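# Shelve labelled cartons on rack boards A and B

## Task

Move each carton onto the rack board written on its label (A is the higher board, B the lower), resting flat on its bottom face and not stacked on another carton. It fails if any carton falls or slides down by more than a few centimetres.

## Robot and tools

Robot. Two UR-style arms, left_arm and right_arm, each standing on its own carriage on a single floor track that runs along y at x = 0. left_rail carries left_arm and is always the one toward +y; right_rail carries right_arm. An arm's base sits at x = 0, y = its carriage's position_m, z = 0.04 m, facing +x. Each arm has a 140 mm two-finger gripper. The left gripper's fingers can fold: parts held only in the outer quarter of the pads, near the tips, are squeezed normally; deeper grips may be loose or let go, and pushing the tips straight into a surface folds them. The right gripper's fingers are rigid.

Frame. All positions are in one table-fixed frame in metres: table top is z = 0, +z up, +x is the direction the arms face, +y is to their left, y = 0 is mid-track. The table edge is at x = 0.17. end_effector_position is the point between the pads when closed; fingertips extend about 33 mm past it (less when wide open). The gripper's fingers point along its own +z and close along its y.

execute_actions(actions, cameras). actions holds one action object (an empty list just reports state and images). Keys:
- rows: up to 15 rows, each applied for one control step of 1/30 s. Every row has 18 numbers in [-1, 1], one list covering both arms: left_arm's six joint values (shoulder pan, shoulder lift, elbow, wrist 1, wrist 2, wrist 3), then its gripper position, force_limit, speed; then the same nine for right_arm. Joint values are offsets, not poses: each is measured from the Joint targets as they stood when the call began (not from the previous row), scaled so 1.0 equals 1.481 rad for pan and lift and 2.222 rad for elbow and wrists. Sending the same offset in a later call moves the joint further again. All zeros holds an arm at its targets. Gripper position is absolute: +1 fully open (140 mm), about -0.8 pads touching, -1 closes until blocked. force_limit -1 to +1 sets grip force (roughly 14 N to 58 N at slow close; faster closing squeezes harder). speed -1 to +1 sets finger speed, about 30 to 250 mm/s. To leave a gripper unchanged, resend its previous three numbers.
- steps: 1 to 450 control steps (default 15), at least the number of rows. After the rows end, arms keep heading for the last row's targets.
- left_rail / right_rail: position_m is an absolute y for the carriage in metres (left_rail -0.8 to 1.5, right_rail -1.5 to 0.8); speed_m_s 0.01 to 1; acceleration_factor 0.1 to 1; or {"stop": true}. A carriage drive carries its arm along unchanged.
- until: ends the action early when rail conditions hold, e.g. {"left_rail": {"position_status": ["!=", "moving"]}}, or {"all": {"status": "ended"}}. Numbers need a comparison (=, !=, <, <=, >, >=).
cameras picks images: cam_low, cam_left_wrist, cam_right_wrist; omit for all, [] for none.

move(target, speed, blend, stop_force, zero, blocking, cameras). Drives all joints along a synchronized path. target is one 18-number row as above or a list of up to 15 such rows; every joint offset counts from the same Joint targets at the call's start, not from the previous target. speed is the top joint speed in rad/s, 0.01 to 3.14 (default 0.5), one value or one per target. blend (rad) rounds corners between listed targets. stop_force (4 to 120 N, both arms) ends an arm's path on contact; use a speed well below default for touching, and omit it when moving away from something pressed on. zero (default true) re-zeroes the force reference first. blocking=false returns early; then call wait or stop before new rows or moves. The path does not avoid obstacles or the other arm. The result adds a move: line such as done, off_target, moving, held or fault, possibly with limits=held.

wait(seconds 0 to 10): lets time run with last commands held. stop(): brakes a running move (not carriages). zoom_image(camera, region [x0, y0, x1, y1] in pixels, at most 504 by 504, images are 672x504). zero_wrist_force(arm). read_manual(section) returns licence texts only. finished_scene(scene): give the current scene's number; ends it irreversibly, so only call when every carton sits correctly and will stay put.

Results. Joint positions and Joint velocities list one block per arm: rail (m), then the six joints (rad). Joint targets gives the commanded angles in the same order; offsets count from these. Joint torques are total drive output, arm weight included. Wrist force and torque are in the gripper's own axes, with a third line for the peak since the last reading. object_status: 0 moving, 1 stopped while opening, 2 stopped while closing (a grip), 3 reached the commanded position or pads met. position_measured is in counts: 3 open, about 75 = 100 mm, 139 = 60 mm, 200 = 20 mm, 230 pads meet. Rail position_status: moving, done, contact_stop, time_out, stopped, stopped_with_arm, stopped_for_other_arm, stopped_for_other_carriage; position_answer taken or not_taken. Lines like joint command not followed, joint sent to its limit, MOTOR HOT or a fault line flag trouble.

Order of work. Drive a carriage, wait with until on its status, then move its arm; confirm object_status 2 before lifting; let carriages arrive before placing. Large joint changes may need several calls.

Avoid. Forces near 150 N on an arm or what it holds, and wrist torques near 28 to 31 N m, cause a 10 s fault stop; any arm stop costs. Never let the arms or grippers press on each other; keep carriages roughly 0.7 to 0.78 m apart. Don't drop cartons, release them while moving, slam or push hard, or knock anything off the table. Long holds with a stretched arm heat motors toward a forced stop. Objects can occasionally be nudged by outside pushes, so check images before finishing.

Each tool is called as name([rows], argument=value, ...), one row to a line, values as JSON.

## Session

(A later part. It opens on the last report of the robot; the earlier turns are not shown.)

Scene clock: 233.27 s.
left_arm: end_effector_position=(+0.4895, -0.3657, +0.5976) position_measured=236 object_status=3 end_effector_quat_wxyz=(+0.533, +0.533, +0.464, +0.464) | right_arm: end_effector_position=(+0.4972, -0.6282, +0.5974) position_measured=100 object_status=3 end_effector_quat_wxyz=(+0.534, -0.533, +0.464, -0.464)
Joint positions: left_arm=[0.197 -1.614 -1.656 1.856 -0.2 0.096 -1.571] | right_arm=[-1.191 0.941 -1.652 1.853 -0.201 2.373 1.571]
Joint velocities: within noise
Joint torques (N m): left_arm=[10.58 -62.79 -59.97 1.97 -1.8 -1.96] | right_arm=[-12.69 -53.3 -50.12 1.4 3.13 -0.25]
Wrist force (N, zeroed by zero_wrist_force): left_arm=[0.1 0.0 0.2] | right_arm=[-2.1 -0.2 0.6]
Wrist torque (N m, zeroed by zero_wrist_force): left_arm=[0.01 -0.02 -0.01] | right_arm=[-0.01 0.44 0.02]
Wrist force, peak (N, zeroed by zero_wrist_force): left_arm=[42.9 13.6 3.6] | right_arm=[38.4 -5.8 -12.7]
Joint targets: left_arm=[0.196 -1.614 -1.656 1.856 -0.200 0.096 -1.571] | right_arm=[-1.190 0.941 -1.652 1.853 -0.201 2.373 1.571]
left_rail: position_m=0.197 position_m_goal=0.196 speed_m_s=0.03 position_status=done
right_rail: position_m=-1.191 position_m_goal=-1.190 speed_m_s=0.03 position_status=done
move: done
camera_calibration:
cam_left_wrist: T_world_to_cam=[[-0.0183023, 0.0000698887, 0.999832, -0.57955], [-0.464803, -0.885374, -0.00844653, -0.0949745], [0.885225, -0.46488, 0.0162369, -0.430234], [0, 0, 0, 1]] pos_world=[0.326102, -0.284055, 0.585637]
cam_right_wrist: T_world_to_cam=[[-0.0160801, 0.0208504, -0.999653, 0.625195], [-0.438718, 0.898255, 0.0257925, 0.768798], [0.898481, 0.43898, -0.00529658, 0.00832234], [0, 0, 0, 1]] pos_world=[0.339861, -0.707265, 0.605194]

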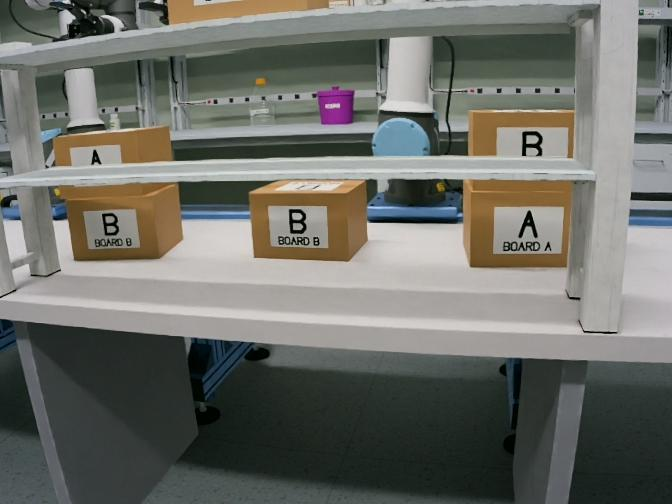

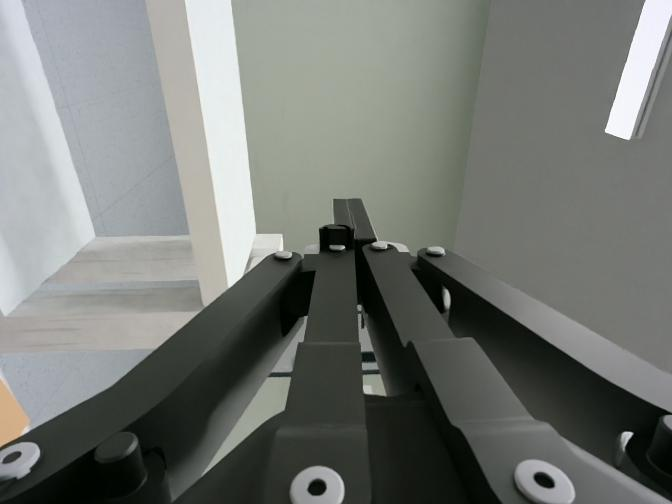

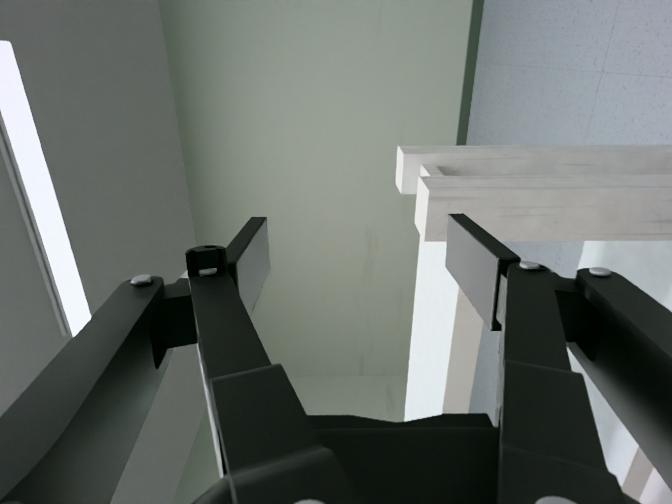

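execute_actions([
  {"left_rail":{"position_m":0.245,"speed_m_s":0.2},"right_rail":{"position_m":-1.245,"speed_m_s":0.2},"steps":150,"until":{"all":{"status":"ended"}}},
], cameras=[])

move([
  [0,0.0898,0.1102,-0.1701,0,0,-1,1,1,0,0.0895,0.1100,-0.1696,0,0,0.23,1,1],
  [0,0.2349,0.1649,-0.3215,0,0,-1,1,1,0,0.2341,0.1645,-0.3205,0,0,0.23,1,1],
], speed=0.4)

execute_actions([
  {"left_rail":{"position_m":0.215,"speed_m_s":0.05},"right_rail":{"position_m":-1.21,"speed_m_s":0.05},"steps":150,"until":{"all":{"status":"ended"}}},
])

Scene clock: 241.77 s.
left_arm: end_effector_position=(+0.4895, -0.3172, +0.5978) position_measured=236 object_status=3 end_effector_quat_wxyz=(+0.533, +0.533, +0.464, +0.464) end_effector_velocity=(+0.000, +0.000, +0.000) end_effector_angular_velocity=(+0.000, +0.000, +0.000) | right_arm: end_effector_position=(+0.4971, -0.6826, +0.5975) position_measured=100 object_status=3 end_effector_quat_wxyz=(+0.534, -0.533, +0.464, -0.464) end_effector_velocity=(-0.001, +0.000, +0.000) end_effector_angular_velocity=(+0.000, +0.000, +0.002)
Joint positions: left_arm=[0.245 -1.614 -1.656 1.856 -0.2 0.096 -1.571] | right_arm=[-1.245 0.941 -1.652 1.853 -0.201 2.373 1.571]
Joint velocities: left_arm=[0.001 0 0.001 0 0 0 0] | right_arm=[-0.001 0.001 0 0 0 -0.001 0]
Joint torques (N m): left_arm=[8.57 -55.16 -51.97 1.04 -1.27 -2] | right_arm=[-12.92 -46.12 -44.1 0.63 2.98 -0.4]
Wrist force (N, zeroed by zero_wrist_force): left_arm=[0.2 -0.4 0.0] | right_arm=[-1.8 0.1 0.2]
Wrist torque (N m, zeroed by zero_wrist_force): left_arm=[-0.05 -0.03 -0.01] | right_arm=[0.02 0.36 0.02]
Wrist force, peak (N, zeroed by zero_wrist_force): left_arm=[1.3 -0.4 -0.1] | right_arm=[-2.8 -0.1 0.6]
Joint targets: left_arm=[0.245 -1.614 -1.656 1.856 -0.200 0.096 -1.571] | right_arm=[-1.245 0.941 -1.652 1.853 -0.201 2.373 1.571]
Tool commands: left_gripper/position=-1.0 left_gripper/force_limit=+1.0 left_gripper/speed=+1.0 right_gripper/position=+0.23 right_gripper/force_limit=+1.0 right_gripper/speed=+1.0
left_rail: position_m=0.245 speed_m_s=0.20 position_status=done
right_rail: position_m=-1.245 speed_m_s=0.20 position_status=done
No camera images: "cameras" was empty.

Scene clock: 244.23 s.
left_arm: end_effector_position=(+0.4895, -0.3170, +0.2398) position_measured=236 object_status=3 end_effector_quat_wxyz=(+0.533, +0.533, +0.464, +0.464) | right_arm: end_effector_position=(+0.4971, -0.6829, +0.2398) position_measured=100 object_status=3 end_effector_quat_wxyz=(+0.534, -0.534, +0.464, -0.464)
Joint positions: left_arm=[0.245 -1.614 -1.308 2.222 -0.914 0.096 -1.571] | right_arm=[-1.245 0.941 -1.305 2.218 -0.913 2.373 1.571]
Joint velocities: within noise
Joint torques (N m): left_arm=[10.42 -33.12 -19.3 -2.58 0.1 -1.95] | right_arm=[-12.73 -44.69 -19.41 -5.98 2.99 -0.32]
Wrist force (N, zeroed by zero_wrist_force): left_arm=[0.3 0.1 0.5] | right_arm=[-2.0 0.6 0.5]
Wrist torque (N m, zeroed by zero_wrist_force): left_arm=[0.05 -0.07 0.00] | right_arm=[0.11 0.44 -0.02]
Wrist force, peak (N, zeroed by zero_wrist_force): left_arm=[2.2 1.3 0.0] | right_arm=[-1.9 2.6 0.2]
Joint targets: left_arm=[0.245 -1.614 -1.308 2.222 -0.914 0.096 -1.571] | right_arm=[-1.245 0.941 -1.305 2.218 -0.913 2.373 1.571]
left_rail: position_m=0.245 speed_m_s=0.20 position_status=done
right_rail: position_m=-1.245 speed_m_s=0.20 position_status=done
move: done
camera_calibration:
cam_left_wrist: T_world_to_cam=[[-0.0182552, 0.00015801, 0.999833, -0.221709], [-0.464806, -0.885373, -0.00834661, -0.0549903], [0.885224, -0.464881, 0.0162361, -0.40183], [0, 0, 0, 1]] pos_world=[0.326102, -0.235455, 0.227737]
cam_right_wrist: T_world_to_cam=[[-0.0160801, 0.0208504, -0.999653, 0.268956], [-0.438718, 0.898255, 0.0257925, 0.827019], [0.898481, 0.43898, -0.00529658, 0.030487], [0, 0, 0, 1]] pos_world=[0.339761, -0.761865, 0.247694]

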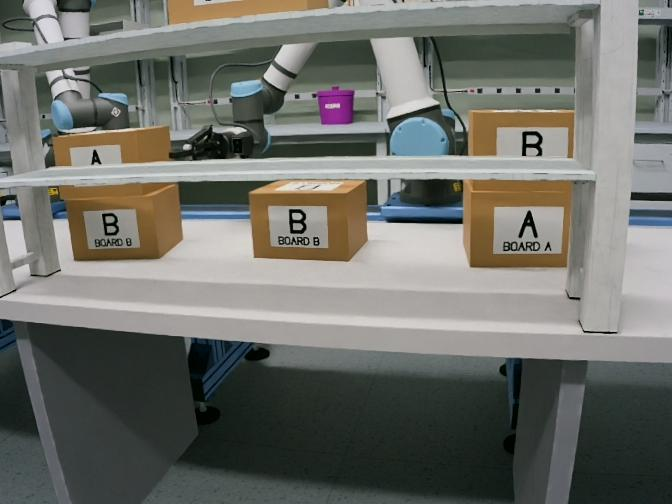

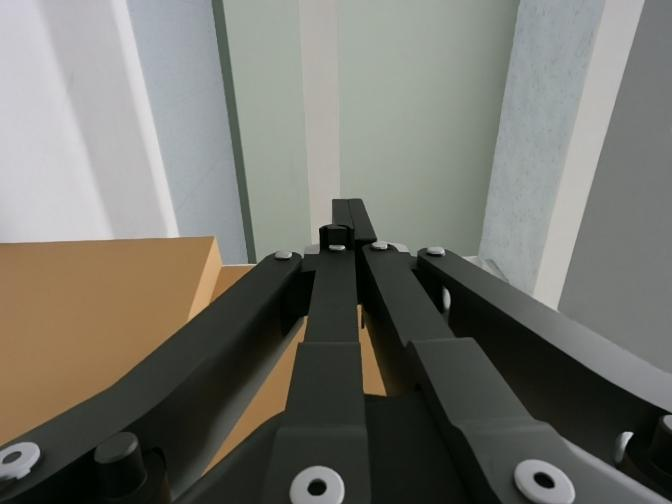

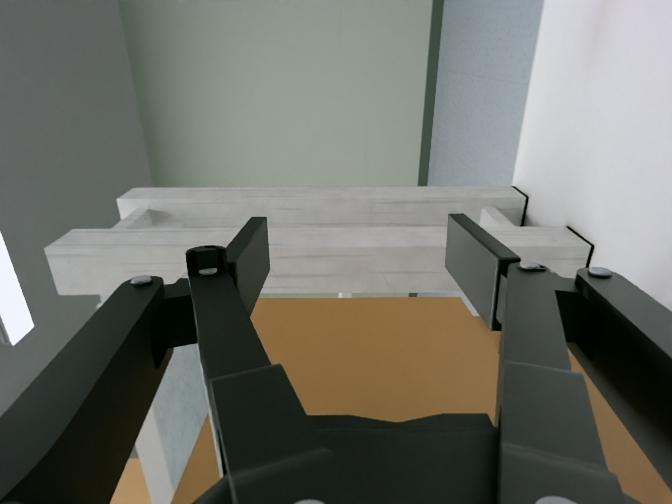

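Scene clock: 245.33 s.
left_arm: end_effector_position=(+0.4895, -0.3471, +0.2397) position_measured=236 object_status=3 end_effector_quat_wxyz=(+0.533, +0.533, +0.464, +0.464) | right_arm: end_effector_position=(+0.4970, -0.6479, +0.2396) position_measured=100 object_status=3 end_effector_quat_wxyz=(+0.534, -0.534, +0.464, -0.464)
Joint positions: left_arm=[0.215 -1.614 -1.308 2.222 -0.914 0.096 -1.571] | right_arm=[-1.21 0.941 -1.305 2.218 -0.913 2.373 1.571]
Joint velocities: within noise
Joint torques (N m): left_arm=[10.91 -36.6 -24.54 -1.98 0.62 -1.77] | right_arm=[-12.85 -44.17 -28.23 -5.4 2.7 -0.52]
Wrist force (N, zeroed by zero_wrist_force): left_arm=[0.2 0.0 0.1] | right_arm=[-1.9 0.3 0.6]
Wrist torque (N m, zeroed by zero_wrist_force): left_arm=[0.01 -0.05 0.00] | right_arm=[0.06 0.42 -0.02]
Wrist force, peak (N, zeroed by zero_wrist_force): left_arm=[1.0 -0.2 0.0] | right_arm=[-2.5 0.4 0.6]
Joint targets: left_arm=[0.215 -1.614 -1.308 2.222 -0.914 0.096 -1.571] | right_arm=[-1.210 0.941 -1.305 2.218 -0.913 2.373 1.571]
Tool commands: left_gripper/position=-1.0 left_gripper/force_limit=+1.0 left_gripper/speed=+1.0 right_gripper/position=+0.23 right_gripper/force_limit=+1.0 right_gripper/speed=+1.0
left_rail: position_m=0.215 speed_m_s=0.05 position_status=done
right_rail: position_m=-1.210 speed_m_s=0.05 position_status=done
camera_calibration:
cam_left_wrist: T_world_to_cam=[[-0.0183023, 0.0000698887, 0.999832, -0.221611], [-0.464803, -0.885374, -0.00844653, -0.0815304], [0.885225, -0.46488, 0.0162369, -0.415775], [0, 0, 0, 1]] pos_world=[0.326102, -0.265455, 0.227637]
cam_right_wrist: T_world_to_cam=[[-0.0161701, 0.0208069, -0.999653, 0.268027], [-0.438715, 0.898256, 0.025793, 0.795675], [0.898481, 0.43898, -0.00539657, 0.0151904], [0, 0, 0, 1]] pos_world=[0.339761, -0.726965, 0.247493]

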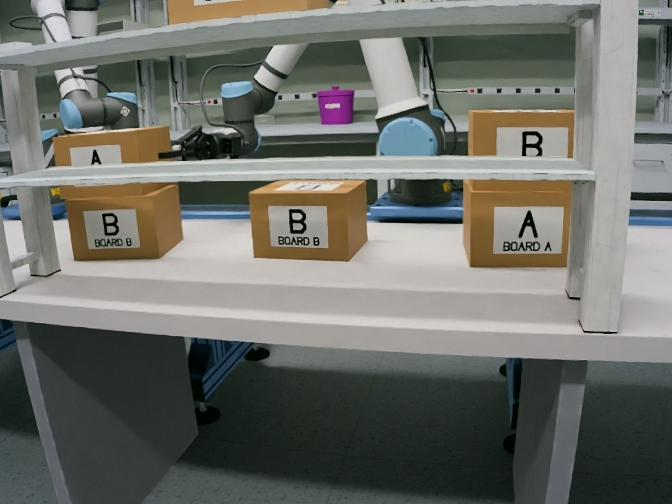

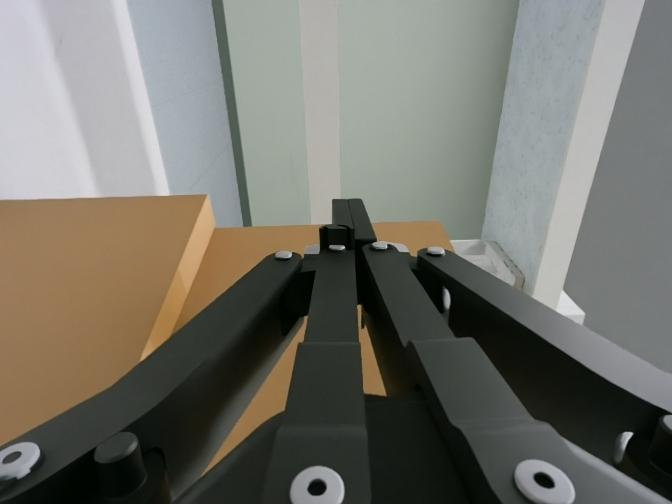

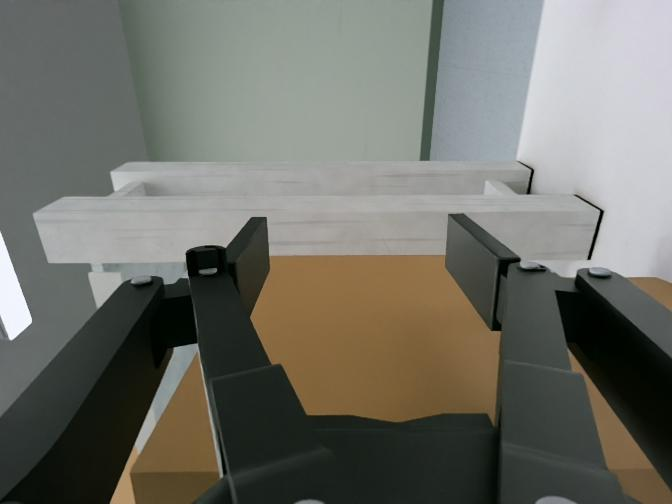

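execute_actions([
  {"left_rail":{"position_m":0.190,"speed_m_s":0.04},"right_rail":{"position_m":-1.182,"speed_m_s":0.04},"steps":150,"until":{"all":{"status":"ended"}}},
], cameras=["cam_left_wrist","cam_right_wrist"])

execute_actions([
  {"left_rail":{"position_m":0.185,"speed_m_s":0.03},"right_rail":{"position_m":-1.178,"speed_m_s":0.03},"steps":150,"until":{"all":{"status":"ended"}}},
], cameras=["cam_left_wrist","cam_right_wrist"])

Scene clock: 252.60 s.
left_arm: end_effector_position=(+0.4897, -0.3718, +0.2397) position_measured=236 object_status=3 end_effector_quat_wxyz=(+0.533, +0.533, +0.464, +0.464) | right_arm: end_effector_position=(+0.4971, -0.6202, +0.2396) position_measured=100 object_status=3 end_effector_quat_wxyz=(+0.533, -0.533, +0.464, -0.464)
Joint positions: left_arm=[0.19 -1.613 -1.308 2.222 -0.914 0.095 -1.571] | right_arm=[-1.182 0.941 -1.305 2.218 -0.913 2.373 1.571]
Joint velocities: within noise
Joint torques (N m): left_arm=[-57.25 -59.62 -55.97 -5.97 29.16 -1.96] | right_arm=[34.04 -54.44 -72.75 -9.45 -32.99 3.11]
Wrist force (N, zeroed by zero_wrist_force): left_arm=[67.3 26.0 9.0] | right_arm=[83.1 -17.4 -29.5]
Wrist torque (N m, zeroed by zero_wrist_force): left_arm=[-0.67 2.68 -0.37] | right_arm=[-2.25 -4.08 -3.92]
Wrist force, peak (N, zeroed by zero_wrist_force): left_arm=[67.3 26.0 9.0] | right_arm=[83.3 -16.8 -29.6]
Joint targets: left_arm=[0.190 -1.614 -1.308 2.222 -0.914 0.096 -1.571] | right_arm=[-1.182 0.941 -1.305 2.218 -0.913 2.373 1.571]
Tool commands: left_gripper/position=-1.0 left_gripper/force_limit=+1.0 left_gripper/speed=+1.0 right_gripper/position=+0.23 right_gripper/force_limit=+1.0 right_gripper/speed=+1.0
left_rail: position_m=0.190 speed_m_s=0.04 position_status=done
right_rail: position_m=-1.182 speed_m_s=0.04 position_status=done
camera_calibration:
cam_left_wrist: T_world_to_cam=[[-0.0183075, -0.000163975, 0.999832, -0.221673], [-0.464283, -0.885645, -0.00864655, -0.103643], [0.885498, -0.464364, 0.0161378, -0.42731], [0, 0, 0, 1]] pos_world=[0.326204, -0.290255, 0.227636]
cam_right_wrist: T_world_to_cam=[[-0.0162496, 0.0205508, -0.999657, 0.267296], [-0.43811, 0.898557, 0.0255939, 0.770762], [0.898775, 0.438375, -0.00559765, 0.0025135], [0, 0, 0, 1]] pos_world=[0.339762, -0.699168, 0.247492]
Images, in order (width x height): cam_left_wrist 672x504, cam_right_wrist 672x504.

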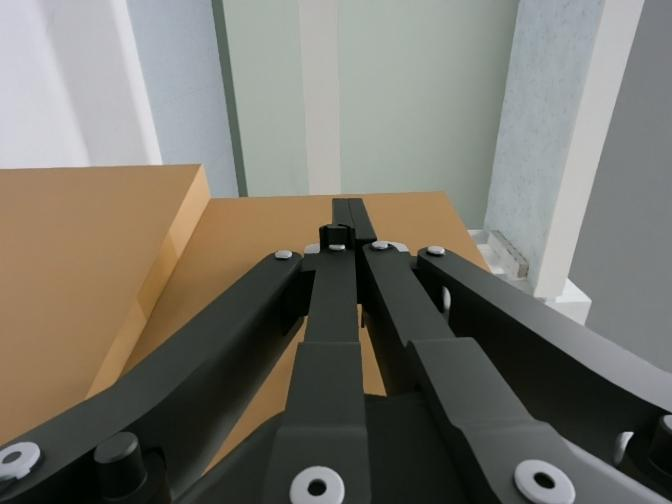

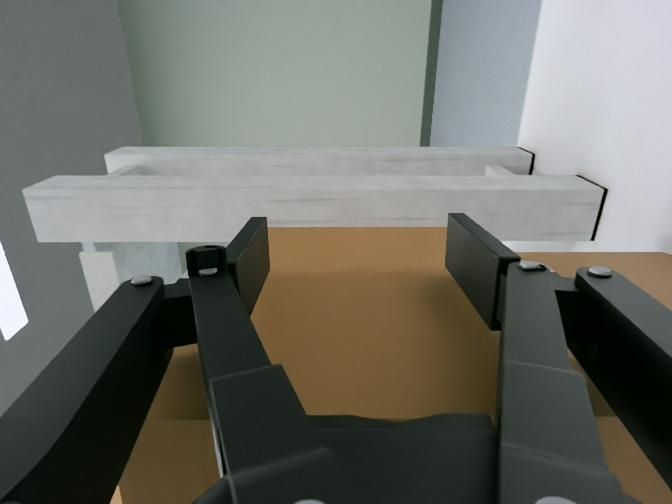

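Scene clock: 262.77 s.
left_arm: end_effector_position=(+0.4901, -0.3707, +0.2394) position_measured=236 object_status=3 end_effector_quat_wxyz=(+0.532, +0.533, +0.465, +0.466) | right_arm: end_effector_position=(+0.4969, -0.6210, +0.2389) position_measured=100 object_status=3 end_effector_quat_wxyz=(+0.532, -0.534, +0.465, -0.465)
Joint positions: left_arm=[0.189 -1.613 -1.308 2.223 -0.914 0.093 -1.571] | right_arm=[-1.182 0.941 -1.305 2.22 -0.912 2.375 1.571]
Joint velocities: within noise
Joint torques (N m): left_arm=[-30.49 -48.75 -49.01 -2.83 16.59 0.08] | right_arm=[13.36 -48.55 -52.31 -6 -13.06 1.53]
Wrist force (N, zeroed by zero_wrist_force): left_arm=[53.0 23.0 12.7] | right_arm=[61.7 -16.4 -21.9]
Wrist torque (N m, zeroed by zero_wrist_force): left_arm=[-0.57 2.21 -0.33] | right_arm=[-1.85 -2.96 -2.85]
Wrist force, peak (N, zeroed by zero_wrist_force): left_arm=[92.9 41.2 12.4] | right_arm=[106.2 -28.0 -42.2]
Joint targets: left_arm=[0.189 -1.613 -1.308 2.223 -0.914 0.093 -1.571] | right_arm=[-1.181 0.941 -1.305 2.220 -0.912 2.375 1.571]
Tool commands: left_gripper/position=-1.0 left_gripper/force_limit=+1.0 left_gripper/speed=+1.0 right_gripper/position=+0.231373 right_gripper/force_limit=+1.0 right_gripper/speed=+1.0
TORQUE FAULT: the external load on joint 6 (wrist 2) of the left arm reached its load limit, and that arm stopped for 10 seconds. TORQUE FAULT: the external load on joint 6 (wrist 2) of the right arm reached its load limit, and that arm stopped for 10 seconds. A torque fault puts only its own arm into a fault stop. Those arms' remaining commands of this call were not run. Those arms' targets are now where they stood when their stops ended, not their last commands. Those arms keep their grips as last carried out and accept commands again: back off and push less far. Each of those arms stops again whenever a joint's load reaches its limit.
left_rail: position_m=0.189 speed_m_s=0.03 position_status=stopped_with_arm position_answer=taken
right_rail: position_m=-1.182 position_m_goal=-1.181 speed_m_s=0.03 position_status=stopped_with_arm position_answer=taken
camera_calibration:
cam_left_wrist: T_world_to_cam=[[-0.0183353, -0.00133365, 0.999831, -0.221797], [-0.461764, -0.88695, -0.00965108, -0.103989], [0.886813, -0.461863, 0.0156466, -0.426804], [0, 0, 0, 1]] pos_world=[0.32641, -0.289654, 0.227434]
cam_right_wrist: T_world_to_cam=[[-0.0170838, 0.0191643, -0.99967, 0.266208], [-0.436396, 0.899416, 0.0247001, 0.771207], [0.899593, 0.436674, -0.00700218, 0.00192629], [0, 0, 0, 1]] pos_world=[0.339366, -0.699578, 0.247085]
Images, in order (width x height): cam_left_wrist 672x504, cam_right_wrist 672x504.

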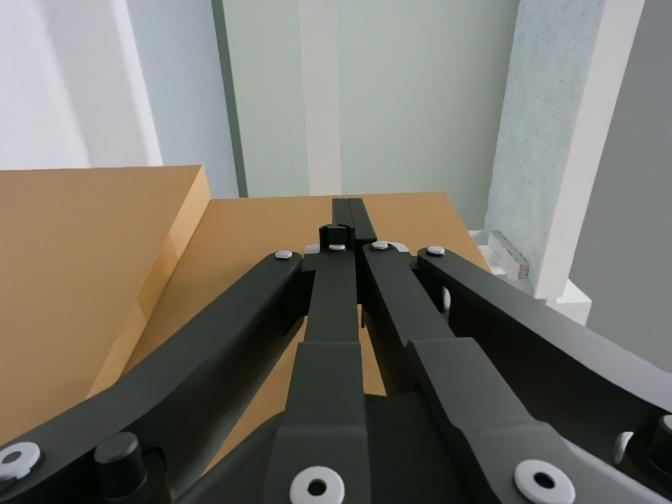

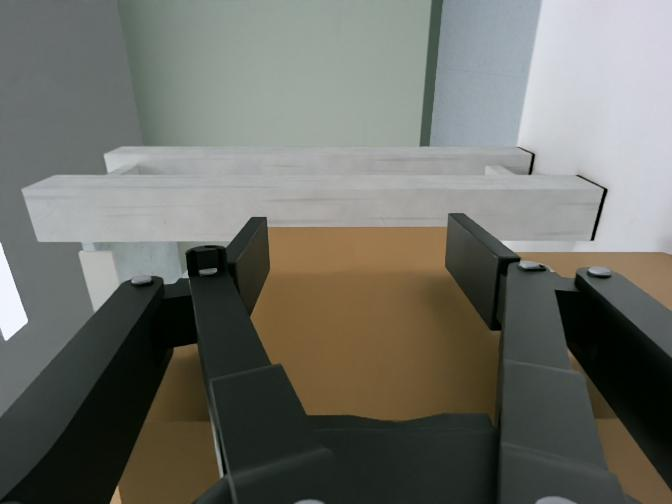

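execute_actions([
  {"left_rail":{"position_m":0.19,"speed_m_s":0.03},"right_rail":{"position_m":-1.182,"speed_m_s":0.03},"steps":90,"until":{"all":{"status":"ended"}}},
], cameras=[])

move([
  [0,-0.0216,-0.0054,0.0196,0,0,-1,1,1,0,-0.0216,-0.0058,0.0193,0,0,0.23,1,1],
  [0,-0.0430,-0.0109,0.0392,0,0,-1,1,1,0,-0.0429,-0.0112,0.0388,0,0,0.23,1,1],
], speed=0.06, blend=0.01)

Scene clock: 274.03 s.
left_arm: end_effector_position=(+0.4901, -0.3703, +0.2394) position_measured=236 object_status=3 end_effector_quat_wxyz=(+0.532, +0.533, +0.465, +0.465) | right_arm: end_effector_position=(+0.4969, -0.6214, +0.2389) position_measured=100 object_status=3 end_effector_quat_wxyz=(+0.532, -0.534, +0.465, -0.465)
Joint positions: left_arm=[0.19 -1.613 -1.308 2.223 -0.914 0.093 -1.571] | right_arm=[-1.182 0.941 -1.305 2.219 -0.912 2.375 1.571]
Joint velocities: within noise
Joint torques (N m): left_arm=[-47.85 -55.19 -60.38 -7.88 23.12 -0.04] | right_arm=[27.9 -31.69 -56.46 -13.79 -21.76 5.65]
Wrist force (N, zeroed by zero_wrist_force): left_arm=[46.7 17.4 12.8] | right_arm=[55.4 -13.5 -19.5]
Wrist torque (N m, zeroed by zero_wrist_force): left_arm=[-0.47 1.98 -0.26] | right_arm=[-1.54 -2.58 -2.60]
Wrist force, peak (N, zeroed by zero_wrist_force): left_arm=[54.2 23.2 12.2] | right_arm=[62.4 -15.3 -22.7]
Joint targets: left_arm=[0.190 -1.613 -1.308 2.223 -0.914 0.093 -1.571] | right_arm=[-1.182 0.941 -1.305 2.220 -0.912 2.375 1.571]
Tool commands: left_gripper/position=-1.0 left_gripper/force_limit=+1.0 left_gripper/speed=+1.0 right_gripper/position=+0.231373 right_gripper/force_limit=+1.0 right_gripper/speed=+1.0
left_rail: position_m=0.190 speed_m_s=0.03 position_status=done
right_rail: position_m=-1.182 speed_m_s=0.03 position_status=done
No camera images: "cameras" was empty.

Scene clock: 275.87 s.
left_arm: end_effector_position=(+0.4901, -0.3707, +0.2806) position_measured=236 object_status=3 end_effector_quat_wxyz=(+0.532, +0.533, +0.465, +0.465) | right_arm: end_effector_position=(+0.4975, -0.6206, +0.2810) position_measured=100 object_status=3 end_effector_quat_wxyz=(+0.533, -0.533, +0.465, -0.465)
Joint positions: left_arm=[0.19 -1.613 -1.371 2.199 -0.827 0.093 -1.571] | right_arm=[-1.182 0.941 -1.369 2.195 -0.826 2.375 1.571]
Joint velocities: within noise
Joint torques (N m): left_arm=[-18.11 -68.37 -70.25 -0.84 9.56 0.34] | right_arm=[-0.15 -78.59 -69.28 -5.97 -5.21 0.25]
Wrist force (N, zeroed by zero_wrist_force): left_arm=[45.3 -0.4 6.2] | right_arm=[40.7 17.5 -15.3]
Wrist torque (N m, zeroed by zero_wrist_force): left_arm=[0.10 1.72 0.00] | right_arm=[-0.11 -1.49 -1.82]
Wrist force, peak (N, zeroed by zero_wrist_force): left_arm=[46.9 17.9 12.9] | right_arm=[55.7 -13.9 -19.0]
Joint targets: left_arm=[0.190 -1.613 -1.372 2.199 -0.827 0.093 -1.571] | right_arm=[-1.182 0.941 -1.369 2.195 -0.826 2.375 1.571]
left_rail: position_m=0.190 speed_m_s=0.03 position_status=done
right_rail: position_m=-1.182 speed_m_s=0.03 position_status=done
move: done
camera_calibration:
cam_left_wrist: T_world_to_cam=[[-0.0183601, -0.000527458, 0.999831, -0.26275], [-0.461779, -0.88695, -0.00894764, -0.103865], [0.886805, -0.461865, 0.0160409, -0.427599], [0, 0, 0, 1]] pos_world=[0.32641, -0.289754, 0.268635]
cam_right_wrist: T_world_to_cam=[[-0.0157564, 0.0210209, -0.999655, 0.308751], [-0.436433, 0.899367, 0.025791, 0.769831], [0.899599, 0.436689, -0.00499658, 0.000974248], [0, 0, 0, 1]] pos_world=[0.339968, -0.699276, 0.288795]

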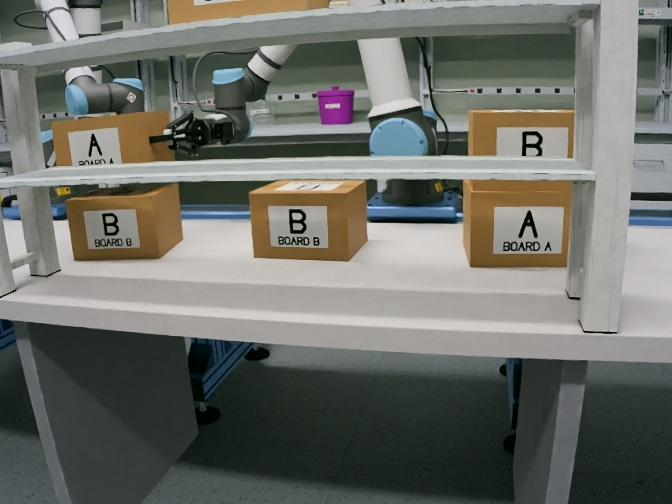

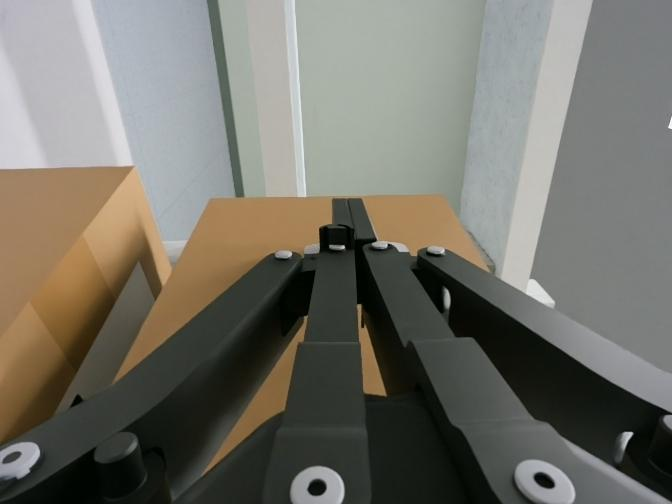

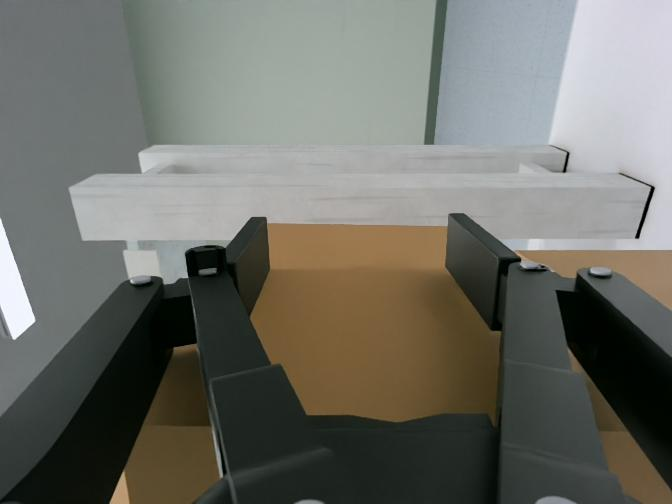

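move([
  [0,-0.0283,-0.0090,0.0284,0,0,-1,1,1,0,-0.0281,-0.0090,0.0283,0,0,0.23,1,1],
  [0,-0.0557,-0.0197,0.0568,0,0,-1,1,1,0,-0.0554,-0.0197,0.0566,0,0,0.23,1,1],
  [0,-0.0793,-0.0311,0.0845,0,0,-1,1,1,0,-0.0790,-0.0310,0.0843,0,0,0.23,1,1],
  [0,-0.1021,-0.0442,0.1122,0,0,-1,1,1,0,-0.1017,-0.0441,0.1119,0,0,0.23,1,1],
  [0,-0.1211,-0.0578,0.1391,0,0,-1,1,1,0,-0.1207,-0.0577,0.1388,0,0,0.23,1,1],
  [0,-0.1393,-0.0732,0.1660,0,0,-1,1,1,0,-0.1389,-0.0730,0.1656,0,0,0.23,1,1],
  [0,-0.1539,-0.0888,0.1920,0,0,-1,1,1,0,-0.1535,-0.0887,0.1916,0,0,0.23,1,1],
  [0,-0.1677,-0.1062,0.2180,0,0,-1,1,1,0,-0.1672,-0.1061,0.2175,0,0,0.23,1,1],
  [0,-0.1804,-0.1292,0.2501,0,0,-1,1,1,0,-0.1798,-0.1290,0.2495,0,0,0.23,1,1],
  [0,-0.1919,-0.1544,0.2823,0,0,-1,1,1,0,-0.1912,-0.1541,0.2815,0,0,0.23,1,1],
], speed=0.12, blend=0.015)

Scene clock: 296.57 s.
left_arm: end_effector_position=(+0.4901, -0.3708, +0.5976) position_measured=236 object_status=3 end_effector_quat_wxyz=(+0.532, +0.533, +0.465, +0.465) | right_arm: end_effector_position=(+0.4975, -0.6206, +0.5979) position_measured=100 object_status=3 end_effector_quat_wxyz=(+0.533, -0.533, +0.465, -0.465)
Joint positions: left_arm=[0.19 -1.613 -1.656 1.856 -0.2 0.093 -1.571] | right_arm=[-1.182 0.941 -1.652 1.852 -0.201 2.375 1.571]
Joint velocities: within noise
Joint torques (N m): left_arm=[-28.81 -40.96 -70.47 -1.8 13.88 0.19] | right_arm=[21.19 -47.48 -72.53 -5.9 -11.64 0.41]
Wrist force (N, zeroed by zero_wrist_force): left_arm=[49.1 -2.1 5.3] | right_arm=[45.1 17.1 -16.1]
Wrist torque (N m, zeroed by zero_wrist_force): left_arm=[0.03 1.99 0.02] | right_arm=[-0.11 -1.40 -1.61]
Wrist force, peak (N, zeroed by zero_wrist_force): left_arm=[60.1 -1.5 5.7] | right_arm=[56.0 17.1 -18.6]
Joint targets: left_arm=[0.190 -1.613 -1.656 1.856 -0.199 0.093 -1.571] | right_arm=[-1.182 0.941 -1.652 1.852 -0.200 2.375 1.571]
left_rail: position_m=0.190 speed_m_s=0.03 position_status=done
right_rail: position_m=-1.182 speed_m_s=0.03 position_status=done
move: done
camera_calibration:
cam_left_wrist: T_world_to_cam=[[-0.0183132, -0.000439179, 0.999832, -0.579687], [-0.461781, -0.88695, -0.00884773, -0.101086], [0.886805, -0.461866, 0.0160401, -0.432683], [0, 0, 0, 1]] pos_world=[0.32641, -0.289754, 0.585636]
cam_right_wrist: T_world_to_cam=[[-0.0156644, 0.021066, -0.999655, 0.625543], [-0.436354, 0.899405, 0.025791, 0.761658], [0.899639, 0.436608, -0.00489636, 0.00242665], [0, 0, 0, 1]] pos_world=[0.339968, -0.699276, 0.605696]

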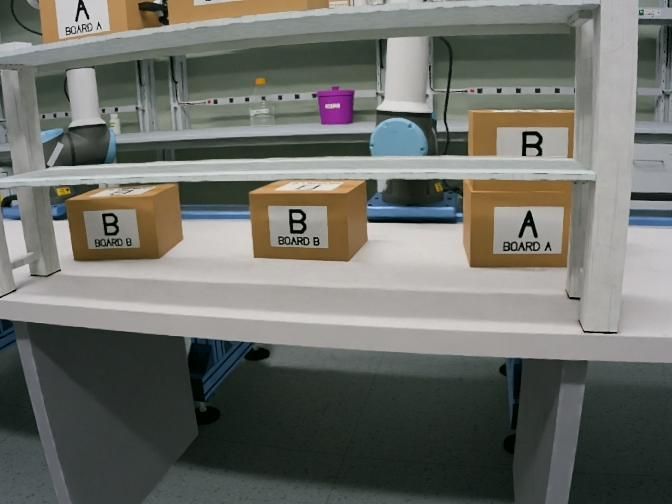

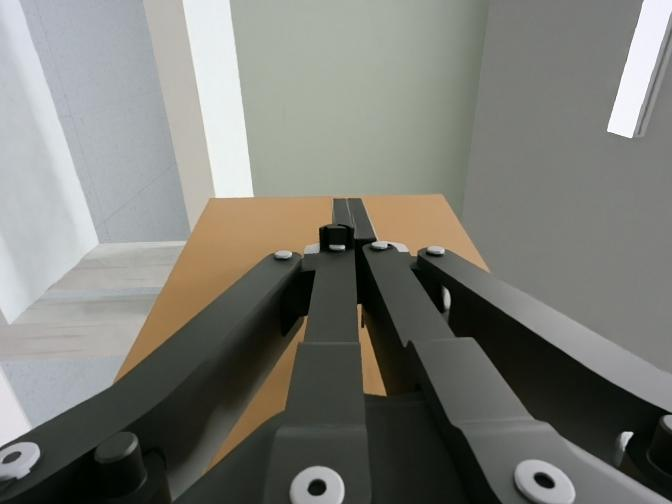

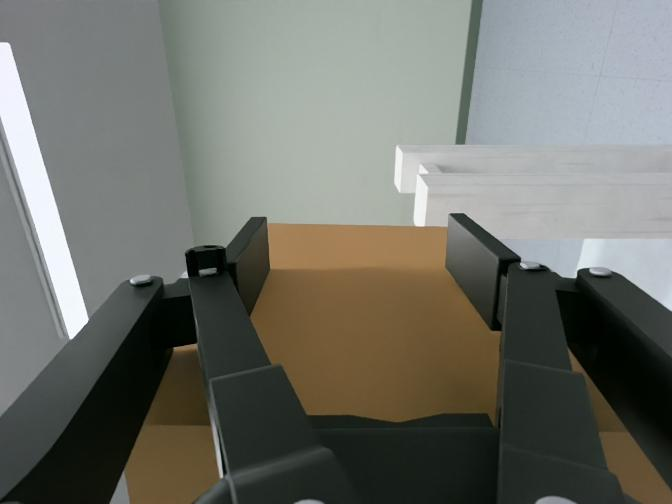

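execute_actions([
  {"left_rail":{"position_m":0.3712,"speed_m_s":0.1},"right_rail":{"position_m":-1.001,"speed_m_s":0.1},"steps":200,"until":{"all":{"status":"ended"}}},
], cameras=[])

move([
  [0.0450,0.0130,-0.0077,-0.0010,0.0300,0,-1,1,1,-0.0348,0.0136,-0.0080,-0.0010,-0.0232,0,0.23,1,1],
  [0.0883,0.0276,-0.0167,-0.0017,0.0589,0,-1,1,1,-0.0676,0.0286,-0.0175,-0.0016,-0.0451,0,0.23,1,1],
  [0.1301,0.0438,-0.0273,-0.0019,0.0867,0,-1,1,1,-0.0983,0.0452,-0.0283,-0.0018,-0.0655,0,0.23,1,1],
  [0.1701,0.0615,-0.0392,-0.0018,0.1134,0,-1,1,1,-0.1270,0.0633,-0.0406,-0.0016,-0.0847,0,0.23,1,1],
  [0.2086,0.0808,-0.0526,-0.0013,0.1391,0,-1,1,1,-0.1537,0.0829,-0.0544,-0.0010,-0.1025,0,0.23,1,1],
  [0.2454,0.1016,-0.0674,-0.0004,0.1636,0,-1,1,1,-0.1784,0.1041,-0.0695,0.0001,-0.1189,0,0.23,1,1],
  [0.2805,0.1241,-0.0837,0.0009,0.1870,0,-1,1,1,-0.2011,0.1267,-0.0861,0.0016,-0.1341,0,0.23,1,1],
  [0.3141,0.1481,-0.1013,0.0026,0.2094,0,-1,1,1,-0.2217,0.1508,-0.1040,0.0035,-0.1477,0,0.23,1,1],
], speed=0.12, blend=0.02)

move(target=[0,0.0106,0.0258,-0.0329,0,0,-1,1,1,0,0.0106,0.0258,-0.0329,0,0,0.23,1,1], speed=0.025, stop_force=7)

Scene clock: 309.13 s.
left_arm: end_effector_position=(+0.4901, -0.1896, +0.5978) position_measured=236 object_status=3 end_effector_quat_wxyz=(+0.532, +0.533, +0.465, +0.465) end_effector_velocity=(+0.000, +0.000, +0.002) end_effector_angular_velocity=(+0.000, +0.000, +0.000) | right_arm: end_effector_position=(+0.4975, -0.4397, +0.5980) position_measured=100 object_status=3 end_effector_quat_wxyz=(+0.533, -0.533, +0.465, -0.465) end_effector_velocity=(-0.001, +0.003, +0.000) end_effector_angular_velocity=(+0.001, +0.000, +0.004)
Joint positions: left_arm=[0.371 -1.613 -1.656 1.856 -0.199 0.093 -1.571] | right_arm=[-1.001 0.941 -1.652 1.852 -0.2 2.375 1.571]
Joint velocities: left_arm=[0.001 0 0.001 -0.003 0.002 0 0.001] | right_arm=[0.001 0.002 0 0 -0.001 -0.002 0]
Joint torques (N m): left_arm=[-32.67 -35.64 -63.23 -2.23 19.38 -0.09] | right_arm=[25 -27.35 -63.35 -7.14 -17.98 0.23]
Wrist force (N, zeroed by zero_wrist_force): left_arm=[47.6 -2.0 5.3] | right_arm=[43.6 15.9 -15.3]
Wrist torque (N m, zeroed by zero_wrist_force): left_arm=[0.12 1.89 0.02] | right_arm=[-0.17 -1.35 -1.50]
Wrist force, peak (N, zeroed by zero_wrist_force): left_arm=[50.1 -1.8 5.0] | right_arm=[48.5 16.4 -17.0]
Joint targets: left_arm=[0.371 -1.613 -1.656 1.856 -0.199 0.093 -1.571] | right_arm=[-1.001 0.941 -1.652 1.852 -0.200 2.375 1.571]
Tool commands: left_gripper/position=-1.0 left_gripper/force_limit=+1.0 left_gripper/speed=+1.0 right_gripper/position=+0.23 right_gripper/force_limit=+1.0 right_gripper/speed=+1.0
left_rail: position_m=0.371 speed_m_s=0.10 position_status=done
right_rail: position_m=-1.001 speed_m_s=0.10 position_status=done
No camera images: "cameras" was empty.

Scene clock: 313.47 s.
left_arm: end_effector_position=(+0.7601, -0.1892, +0.5976) position_measured=236 object_status=3 end_effector_quat_wxyz=(+0.532, +0.533, +0.465, +0.465) | right_arm: end_effector_position=(+0.7673, -0.4399, +0.5982) position_measured=100 object_status=3 end_effector_quat_wxyz=(+0.533, -0.533, +0.465, -0.465)
Joint positions: left_arm=[0.371 -1.148 -1.437 1.631 -0.194 0.558 -1.571] | right_arm=[-1.001 0.612 -1.429 1.621 -0.193 2.047 1.571]
Joint velocities: within noise
Joint torques (N m): left_arm=[-23.08 -29.7 -70.38 -1.12 22.67 -0.03] | right_arm=[9.6 -54.62 -69.04 -5.43 -16.93 0.18]
Wrist force (N, zeroed by zero_wrist_force): left_arm=[39.7 -1.4 4.9] | right_arm=[35.8 14.8 -13.1]
Wrist torque (N m, zeroed by zero_wrist_force): left_arm=[0.12 1.61 0.01] | right_arm=[-0.32 -1.27 -1.61]
Wrist force, peak (N, zeroed by zero_wrist_force): left_arm=[54.6 -1.6 5.4] | right_arm=[50.4 16.1 -17.3]
Joint targets: left_arm=[0.371 -1.148 -1.436 1.631 -0.194 0.558 -1.571] | right_arm=[-1.001 0.612 -1.429 1.621 -0.193 2.046 1.571]
left_rail: position_m=0.371 speed_m_s=0.10 position_status=done
right_rail: position_m=-1.001 speed_m_s=0.10 position_status=done
move: done
camera_calibration:
cam_left_wrist: T_world_to_cam=[[-0.0180016, -0.000491514, 0.999838, -0.574857], [-0.461786, -0.886948, -0.00875023, 0.184611], [0.886809, -0.461869, 0.0157395, -0.588072], [0, 0, 0, 1]] pos_world=[0.59641, -0.108154, 0.585635]
cam_right_wrist: T_world_to_cam=[[-0.0156184, 0.0209774, -0.999658, 0.626188], [-0.436235, 0.899466, 0.0256905, 0.716786], [0.899697, 0.436487, -0.00489713, -0.319331], [0, 0, 0, 1]] pos_world=[0.609769, -0.518477, 0.605996]

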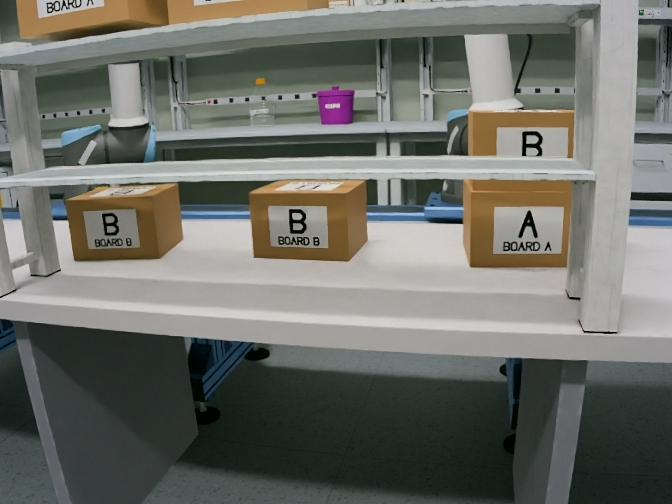

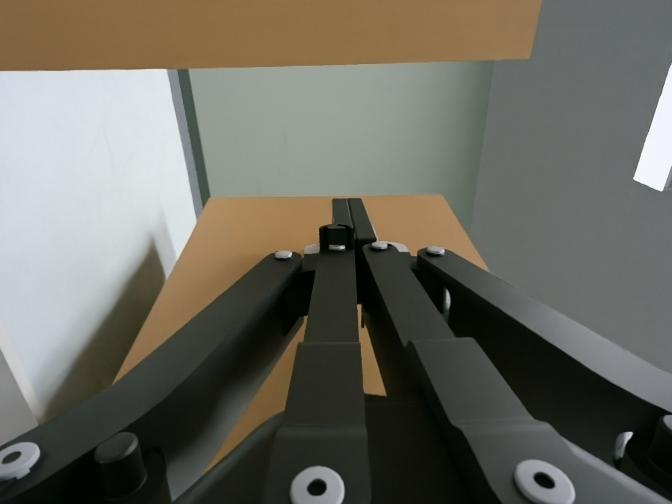

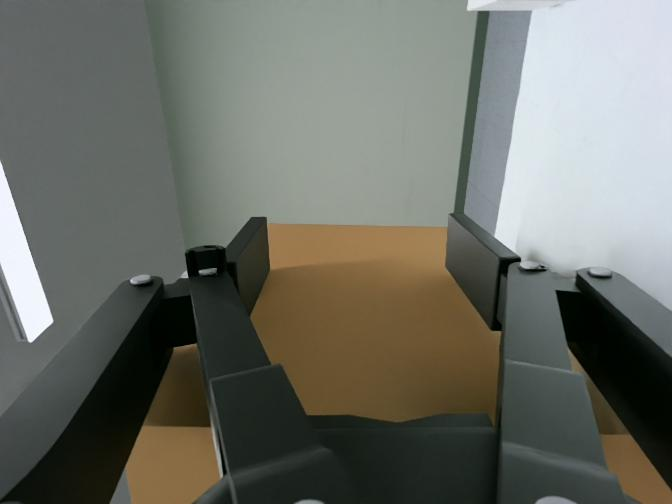

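Scene clock: 316.80 s.
left_arm: end_effector_position=(+0.7604, -0.1895, +0.5699) position_measured=236 object_status=3 end_effector_quat_wxyz=(+0.532, +0.533, +0.465, +0.465) | right_arm: end_effector_position=(+0.7678, -0.4397, +0.5754) position_measured=100 object_status=3 end_effector_quat_wxyz=(+0.533, -0.533, +0.465, -0.465)
Joint positions: left_arm=[0.371 -1.148 -1.426 1.669 -0.242 0.558 -1.571] | right_arm=[-1.001 0.612 -1.42 1.652 -0.232 2.046 1.571]
Joint velocities: within noise
Joint torques (N m): left_arm=[-40.77 -63.84 -66.48 -1.53 22.03 0.62] | right_arm=[13.85 -67.73 -65.23 -5.76 -17.64 0.23]
Wrist force (N, zeroed by zero_wrist_force): left_arm=[53.1 3.0 9.0] | right_arm=[47.2 6.8 -18.3]
Wrist torque (N m, zeroed by zero_wrist_force): left_arm=[-0.04 2.21 -0.08] | right_arm=[-0.71 -2.35 -2.58]
Wrist force, peak (N, zeroed by zero_wrist_force): left_arm=[57.0 5.1 8.4] | right_arm=[47.2 6.8 -19.0]
Joint targets: left_arm=[0.371 -1.148 -1.426 1.669 -0.242 0.558 -1.571] | right_arm=[-1.001 0.612 -1.420 1.652 -0.232 2.046 1.571]
left_rail: position_m=0.371 speed_m_s=0.10 position_status=done
right_rail: position_m=-1.001 speed_m_s=0.10 position_status=done
move: contact (left_arm, right_arm); left_arm: the wrist 1 is farthest, 0.025 rad from its target; right_arm: the wrist 1 is farthest, 0.034 rad from its target
camera_calibration:
cam_left_wrist: T_world_to_cam=[[-0.018043, -0.000356362, 0.999837, -0.547117], [-0.461788, -0.886948, -0.00864951, 0.184186], [0.886807, -0.461869, 0.0158386, -0.588095], [0, 0, 0, 1]] pos_world=[0.59671, -0.108454, 0.557936]
cam_right_wrist: T_world_to_cam=[[-0.0155695, 0.0211126, -0.999656, 0.603439], [-0.436156, 0.899502, 0.0257904, 0.717322], [0.899737, 0.436407, -0.00479638, -0.320104], [0, 0, 0, 1]] pos_world=[0.610269, -0.518277, 0.583196]

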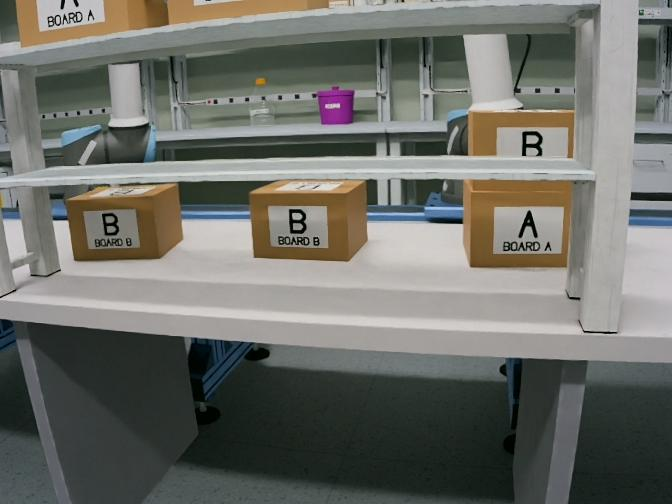

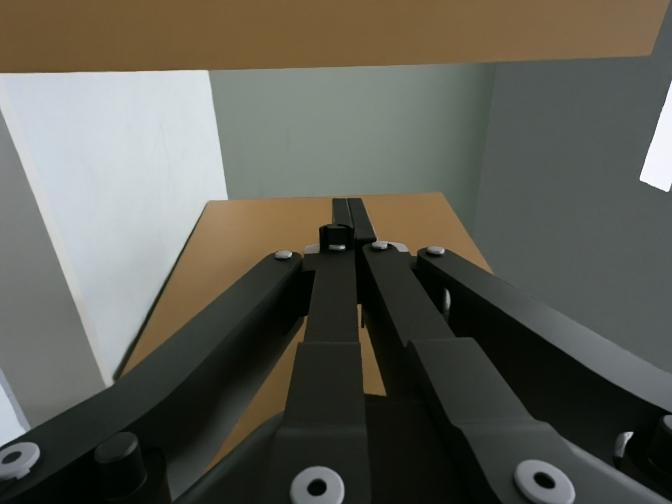

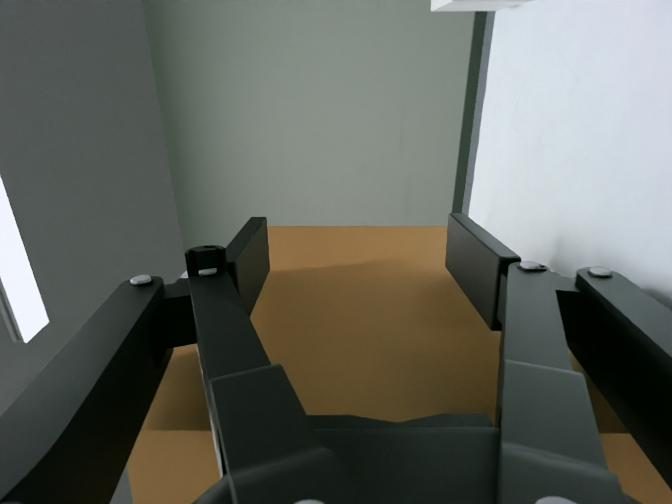

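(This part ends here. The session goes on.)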